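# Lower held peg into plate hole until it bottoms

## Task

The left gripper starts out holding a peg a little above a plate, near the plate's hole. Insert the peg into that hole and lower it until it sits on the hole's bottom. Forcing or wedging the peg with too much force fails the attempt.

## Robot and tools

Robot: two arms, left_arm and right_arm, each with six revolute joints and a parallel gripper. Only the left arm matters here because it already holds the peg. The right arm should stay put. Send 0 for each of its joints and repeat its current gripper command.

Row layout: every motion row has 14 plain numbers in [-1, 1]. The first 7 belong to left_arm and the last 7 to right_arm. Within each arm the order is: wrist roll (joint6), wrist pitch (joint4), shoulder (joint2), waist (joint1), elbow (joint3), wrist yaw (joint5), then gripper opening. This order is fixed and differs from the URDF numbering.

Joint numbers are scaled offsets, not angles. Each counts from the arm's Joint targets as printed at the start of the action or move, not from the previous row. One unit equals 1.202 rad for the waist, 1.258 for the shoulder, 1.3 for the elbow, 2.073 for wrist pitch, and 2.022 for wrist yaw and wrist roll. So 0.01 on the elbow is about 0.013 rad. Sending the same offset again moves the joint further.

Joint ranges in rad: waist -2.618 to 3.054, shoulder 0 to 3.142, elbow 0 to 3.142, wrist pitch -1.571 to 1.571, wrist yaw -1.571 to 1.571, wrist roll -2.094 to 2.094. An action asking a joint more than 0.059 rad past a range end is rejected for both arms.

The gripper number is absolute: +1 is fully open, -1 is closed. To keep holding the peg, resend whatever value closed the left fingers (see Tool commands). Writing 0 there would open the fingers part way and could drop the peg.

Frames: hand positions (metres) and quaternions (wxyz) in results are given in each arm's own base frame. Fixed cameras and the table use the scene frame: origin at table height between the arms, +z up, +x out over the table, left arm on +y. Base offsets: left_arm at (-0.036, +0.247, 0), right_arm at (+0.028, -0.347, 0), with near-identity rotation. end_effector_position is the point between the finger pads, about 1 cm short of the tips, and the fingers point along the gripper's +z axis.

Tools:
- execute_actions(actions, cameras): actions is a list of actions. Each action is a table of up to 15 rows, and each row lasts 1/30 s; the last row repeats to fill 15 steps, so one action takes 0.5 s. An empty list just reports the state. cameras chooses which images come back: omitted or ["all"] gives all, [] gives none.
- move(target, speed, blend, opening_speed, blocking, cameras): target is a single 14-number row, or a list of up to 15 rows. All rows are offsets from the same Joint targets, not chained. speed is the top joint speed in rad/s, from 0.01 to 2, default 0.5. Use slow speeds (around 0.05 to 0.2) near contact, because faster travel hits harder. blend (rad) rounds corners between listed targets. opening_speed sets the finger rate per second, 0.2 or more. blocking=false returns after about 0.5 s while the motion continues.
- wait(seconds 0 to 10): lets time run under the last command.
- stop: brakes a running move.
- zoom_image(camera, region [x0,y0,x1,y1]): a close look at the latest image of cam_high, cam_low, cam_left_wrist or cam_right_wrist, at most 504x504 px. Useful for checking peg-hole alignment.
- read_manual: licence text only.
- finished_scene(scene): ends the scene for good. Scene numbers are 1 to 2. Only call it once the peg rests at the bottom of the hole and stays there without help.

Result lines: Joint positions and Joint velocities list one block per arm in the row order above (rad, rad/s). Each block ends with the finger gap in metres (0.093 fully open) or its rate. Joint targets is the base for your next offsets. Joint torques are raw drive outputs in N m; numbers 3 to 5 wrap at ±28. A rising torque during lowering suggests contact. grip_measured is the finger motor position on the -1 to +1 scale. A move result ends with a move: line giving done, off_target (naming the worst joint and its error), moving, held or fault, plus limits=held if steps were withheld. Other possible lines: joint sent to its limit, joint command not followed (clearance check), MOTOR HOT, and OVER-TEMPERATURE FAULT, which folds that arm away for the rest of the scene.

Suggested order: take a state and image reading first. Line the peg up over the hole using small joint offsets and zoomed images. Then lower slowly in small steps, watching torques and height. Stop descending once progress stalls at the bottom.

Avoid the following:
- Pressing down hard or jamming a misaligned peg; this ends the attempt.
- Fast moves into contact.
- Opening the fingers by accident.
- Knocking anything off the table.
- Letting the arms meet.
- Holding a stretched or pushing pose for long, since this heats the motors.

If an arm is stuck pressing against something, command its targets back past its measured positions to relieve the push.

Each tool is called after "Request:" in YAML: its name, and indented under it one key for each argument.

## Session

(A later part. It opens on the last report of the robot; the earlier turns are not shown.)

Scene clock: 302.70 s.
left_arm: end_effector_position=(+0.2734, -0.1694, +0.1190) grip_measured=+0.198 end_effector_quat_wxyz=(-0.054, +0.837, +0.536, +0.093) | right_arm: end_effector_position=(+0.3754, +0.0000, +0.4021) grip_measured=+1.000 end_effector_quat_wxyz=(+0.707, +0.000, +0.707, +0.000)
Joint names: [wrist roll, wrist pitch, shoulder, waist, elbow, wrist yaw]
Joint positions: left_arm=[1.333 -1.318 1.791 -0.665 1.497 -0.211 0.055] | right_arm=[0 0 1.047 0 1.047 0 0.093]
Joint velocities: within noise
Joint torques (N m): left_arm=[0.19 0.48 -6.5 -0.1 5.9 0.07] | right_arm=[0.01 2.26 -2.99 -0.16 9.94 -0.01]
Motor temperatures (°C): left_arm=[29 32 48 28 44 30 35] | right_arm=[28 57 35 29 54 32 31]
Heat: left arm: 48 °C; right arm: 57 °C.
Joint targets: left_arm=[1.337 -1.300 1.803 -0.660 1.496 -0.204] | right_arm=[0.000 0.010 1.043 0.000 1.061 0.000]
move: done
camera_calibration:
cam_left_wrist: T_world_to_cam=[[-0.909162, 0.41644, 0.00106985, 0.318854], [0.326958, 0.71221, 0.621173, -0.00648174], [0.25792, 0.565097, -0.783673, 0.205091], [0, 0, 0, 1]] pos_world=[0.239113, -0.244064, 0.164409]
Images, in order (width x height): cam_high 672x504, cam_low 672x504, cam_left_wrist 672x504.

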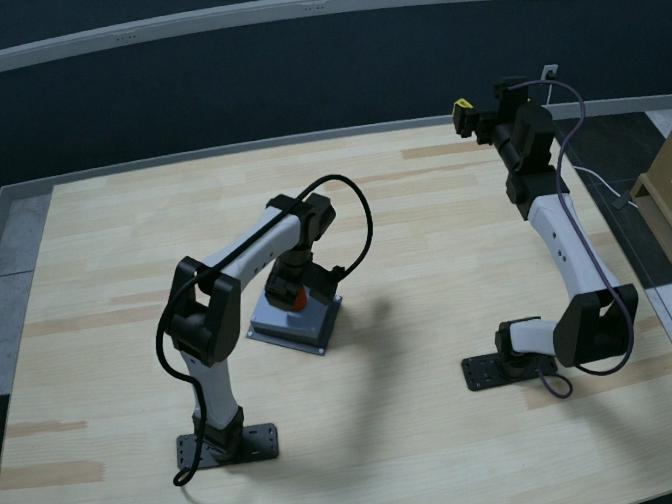

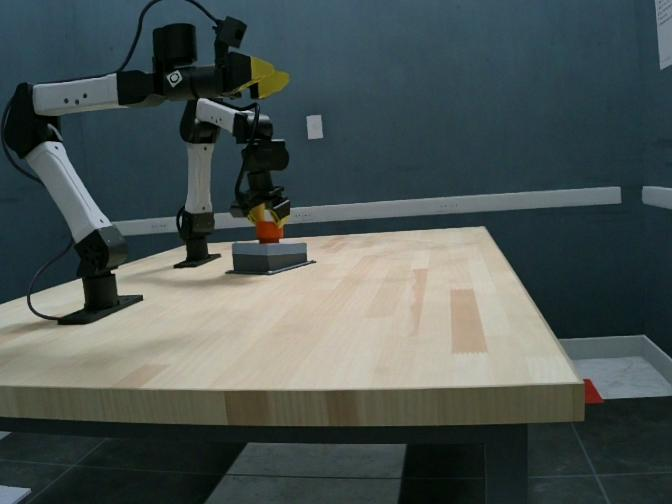

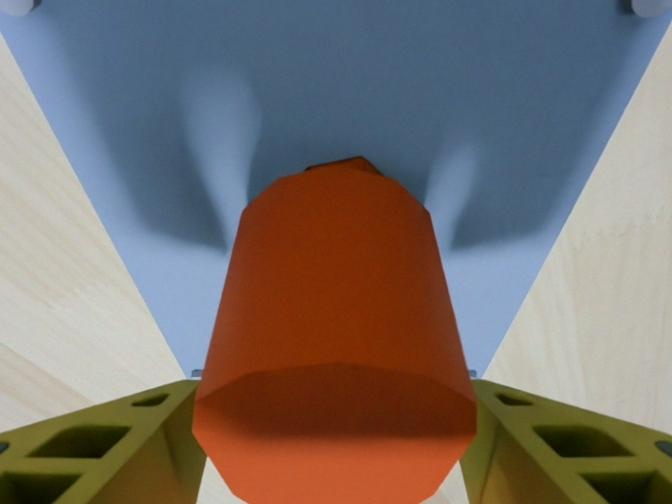

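Request:
move:
  target:
    - [0,0,0,0,0,0,0.6,0,0,0,0,0,0,1]
    - [0,-0.105,0,0,0.195,0,0.6,0,0,0,0,0,0,1]
  opening_speed: 0.8
  speed: 0.3
  cameras: ["cam_left_wrist","cam_low","cam_high"]

Request:
zoom_image:
  camera: "cam_low"
  region: [238, 195, 298, 265]

Request:
zoom_image:
  camera: "cam_left_wrist"
  region: [150, 20, 520, 420]

Scene clock: 307.90 s.
left_arm: end_effector_position=(+0.2790, -0.1738, +0.1760) grip_measured=+0.598 end_effector_quat_wxyz=(-0.033, +0.836, +0.538, +0.100) | right_arm: end_effector_position=(+0.3754, +0.0000, +0.4021) grip_measured=+1.000 end_effector_quat_wxyz=(+0.707, +0.000, +0.707, +0.000)
Joint names: [wrist roll, wrist pitch, shoulder, waist, elbow, wrist yaw]
Joint positions: left_arm=[1.333 -1.501 1.791 -0.665 1.724 -0.211 0.074] | right_arm=[0 0 1.047 0 1.047 0 0.093]
Joint velocities: within noise
Joint torques (N m): left_arm=[0.1 0.14 -6.27 -0.44 8.09 0.03] | right_arm=[0.02 2.32 -2.8 0.01 10.29 -0.05]
Motor temperatures (°C): left_arm=[29 32 48 28 44 30 34] | right_arm=[28 57 35 29 54 32 31]
Heat: left arm: 48 °C; right arm: 57 °C.
Joint targets: left_arm=[1.337 -1.518 1.803 -0.660 1.749 -0.204] | right_arm=[0.000 0.010 1.043 0.000 1.061 0.000]
move: done
camera_calibration:
cam_left_wrist: T_world_to_cam=[[-0.90845, 0.415882, -0.0419489, 0.333018], [0.305472, 0.729052, 0.612511, -0.0301508], [0.285315, 0.543622, -0.789348, 0.240436], [0, 0, 0, 1]] pos_world=[0.24314, -0.247221, 0.222225]
Images, in order (width x height): cam_high 672x504, cam_low 672x504, cam_left_wrist 672x504.

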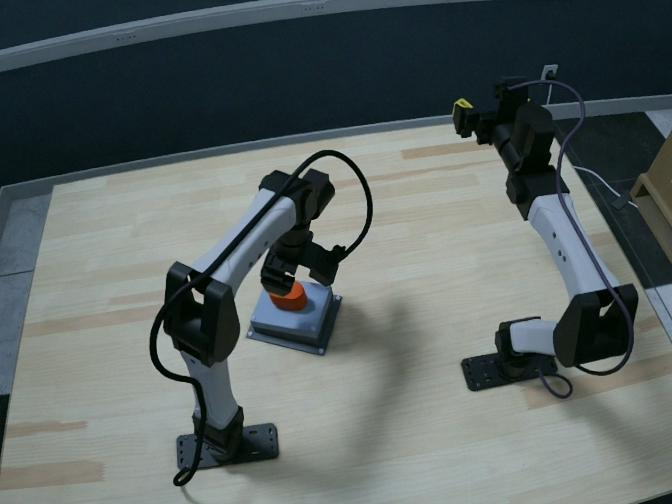

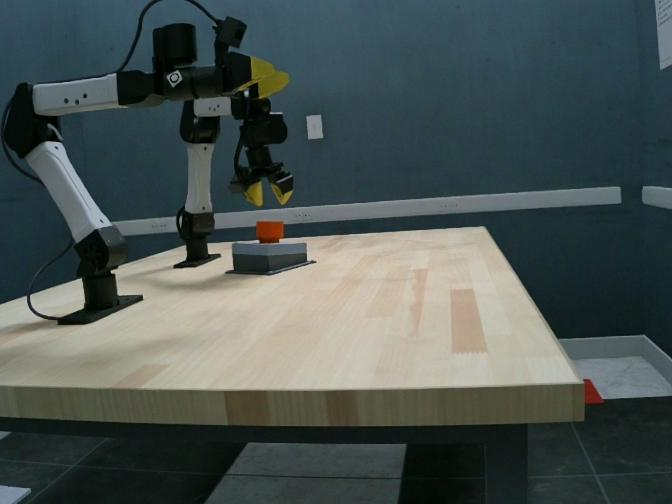

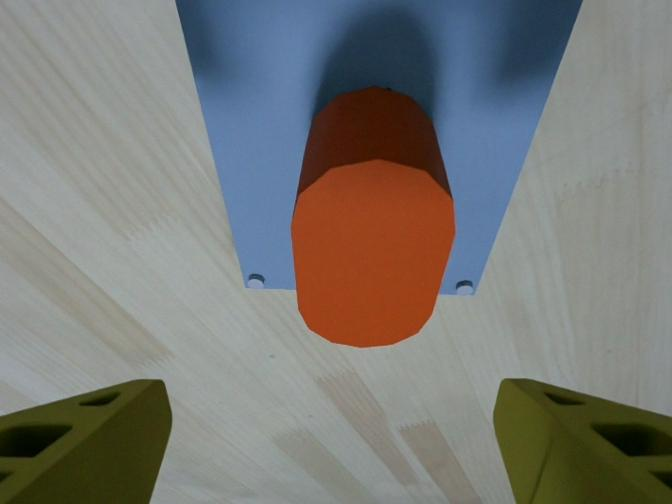

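Scaled by 7.200 from the camera's 672x504 image, which has a finer 960x720 frame.

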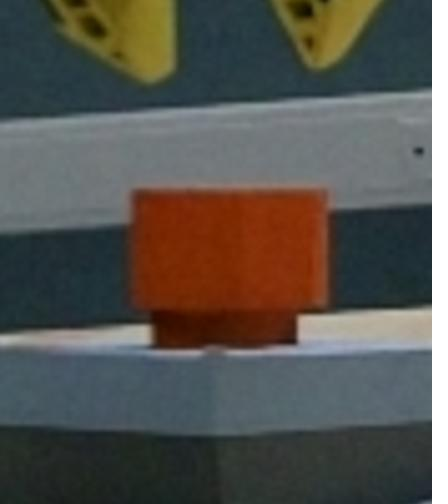

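Scaled by 1.260 from the camera's 672x504 image, which has a finer 960x720 frame.

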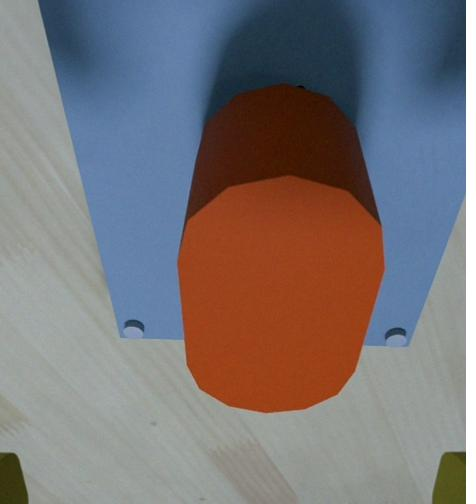

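Request:
finished_scene:
  scene: 1

The scene is finished: the task was done.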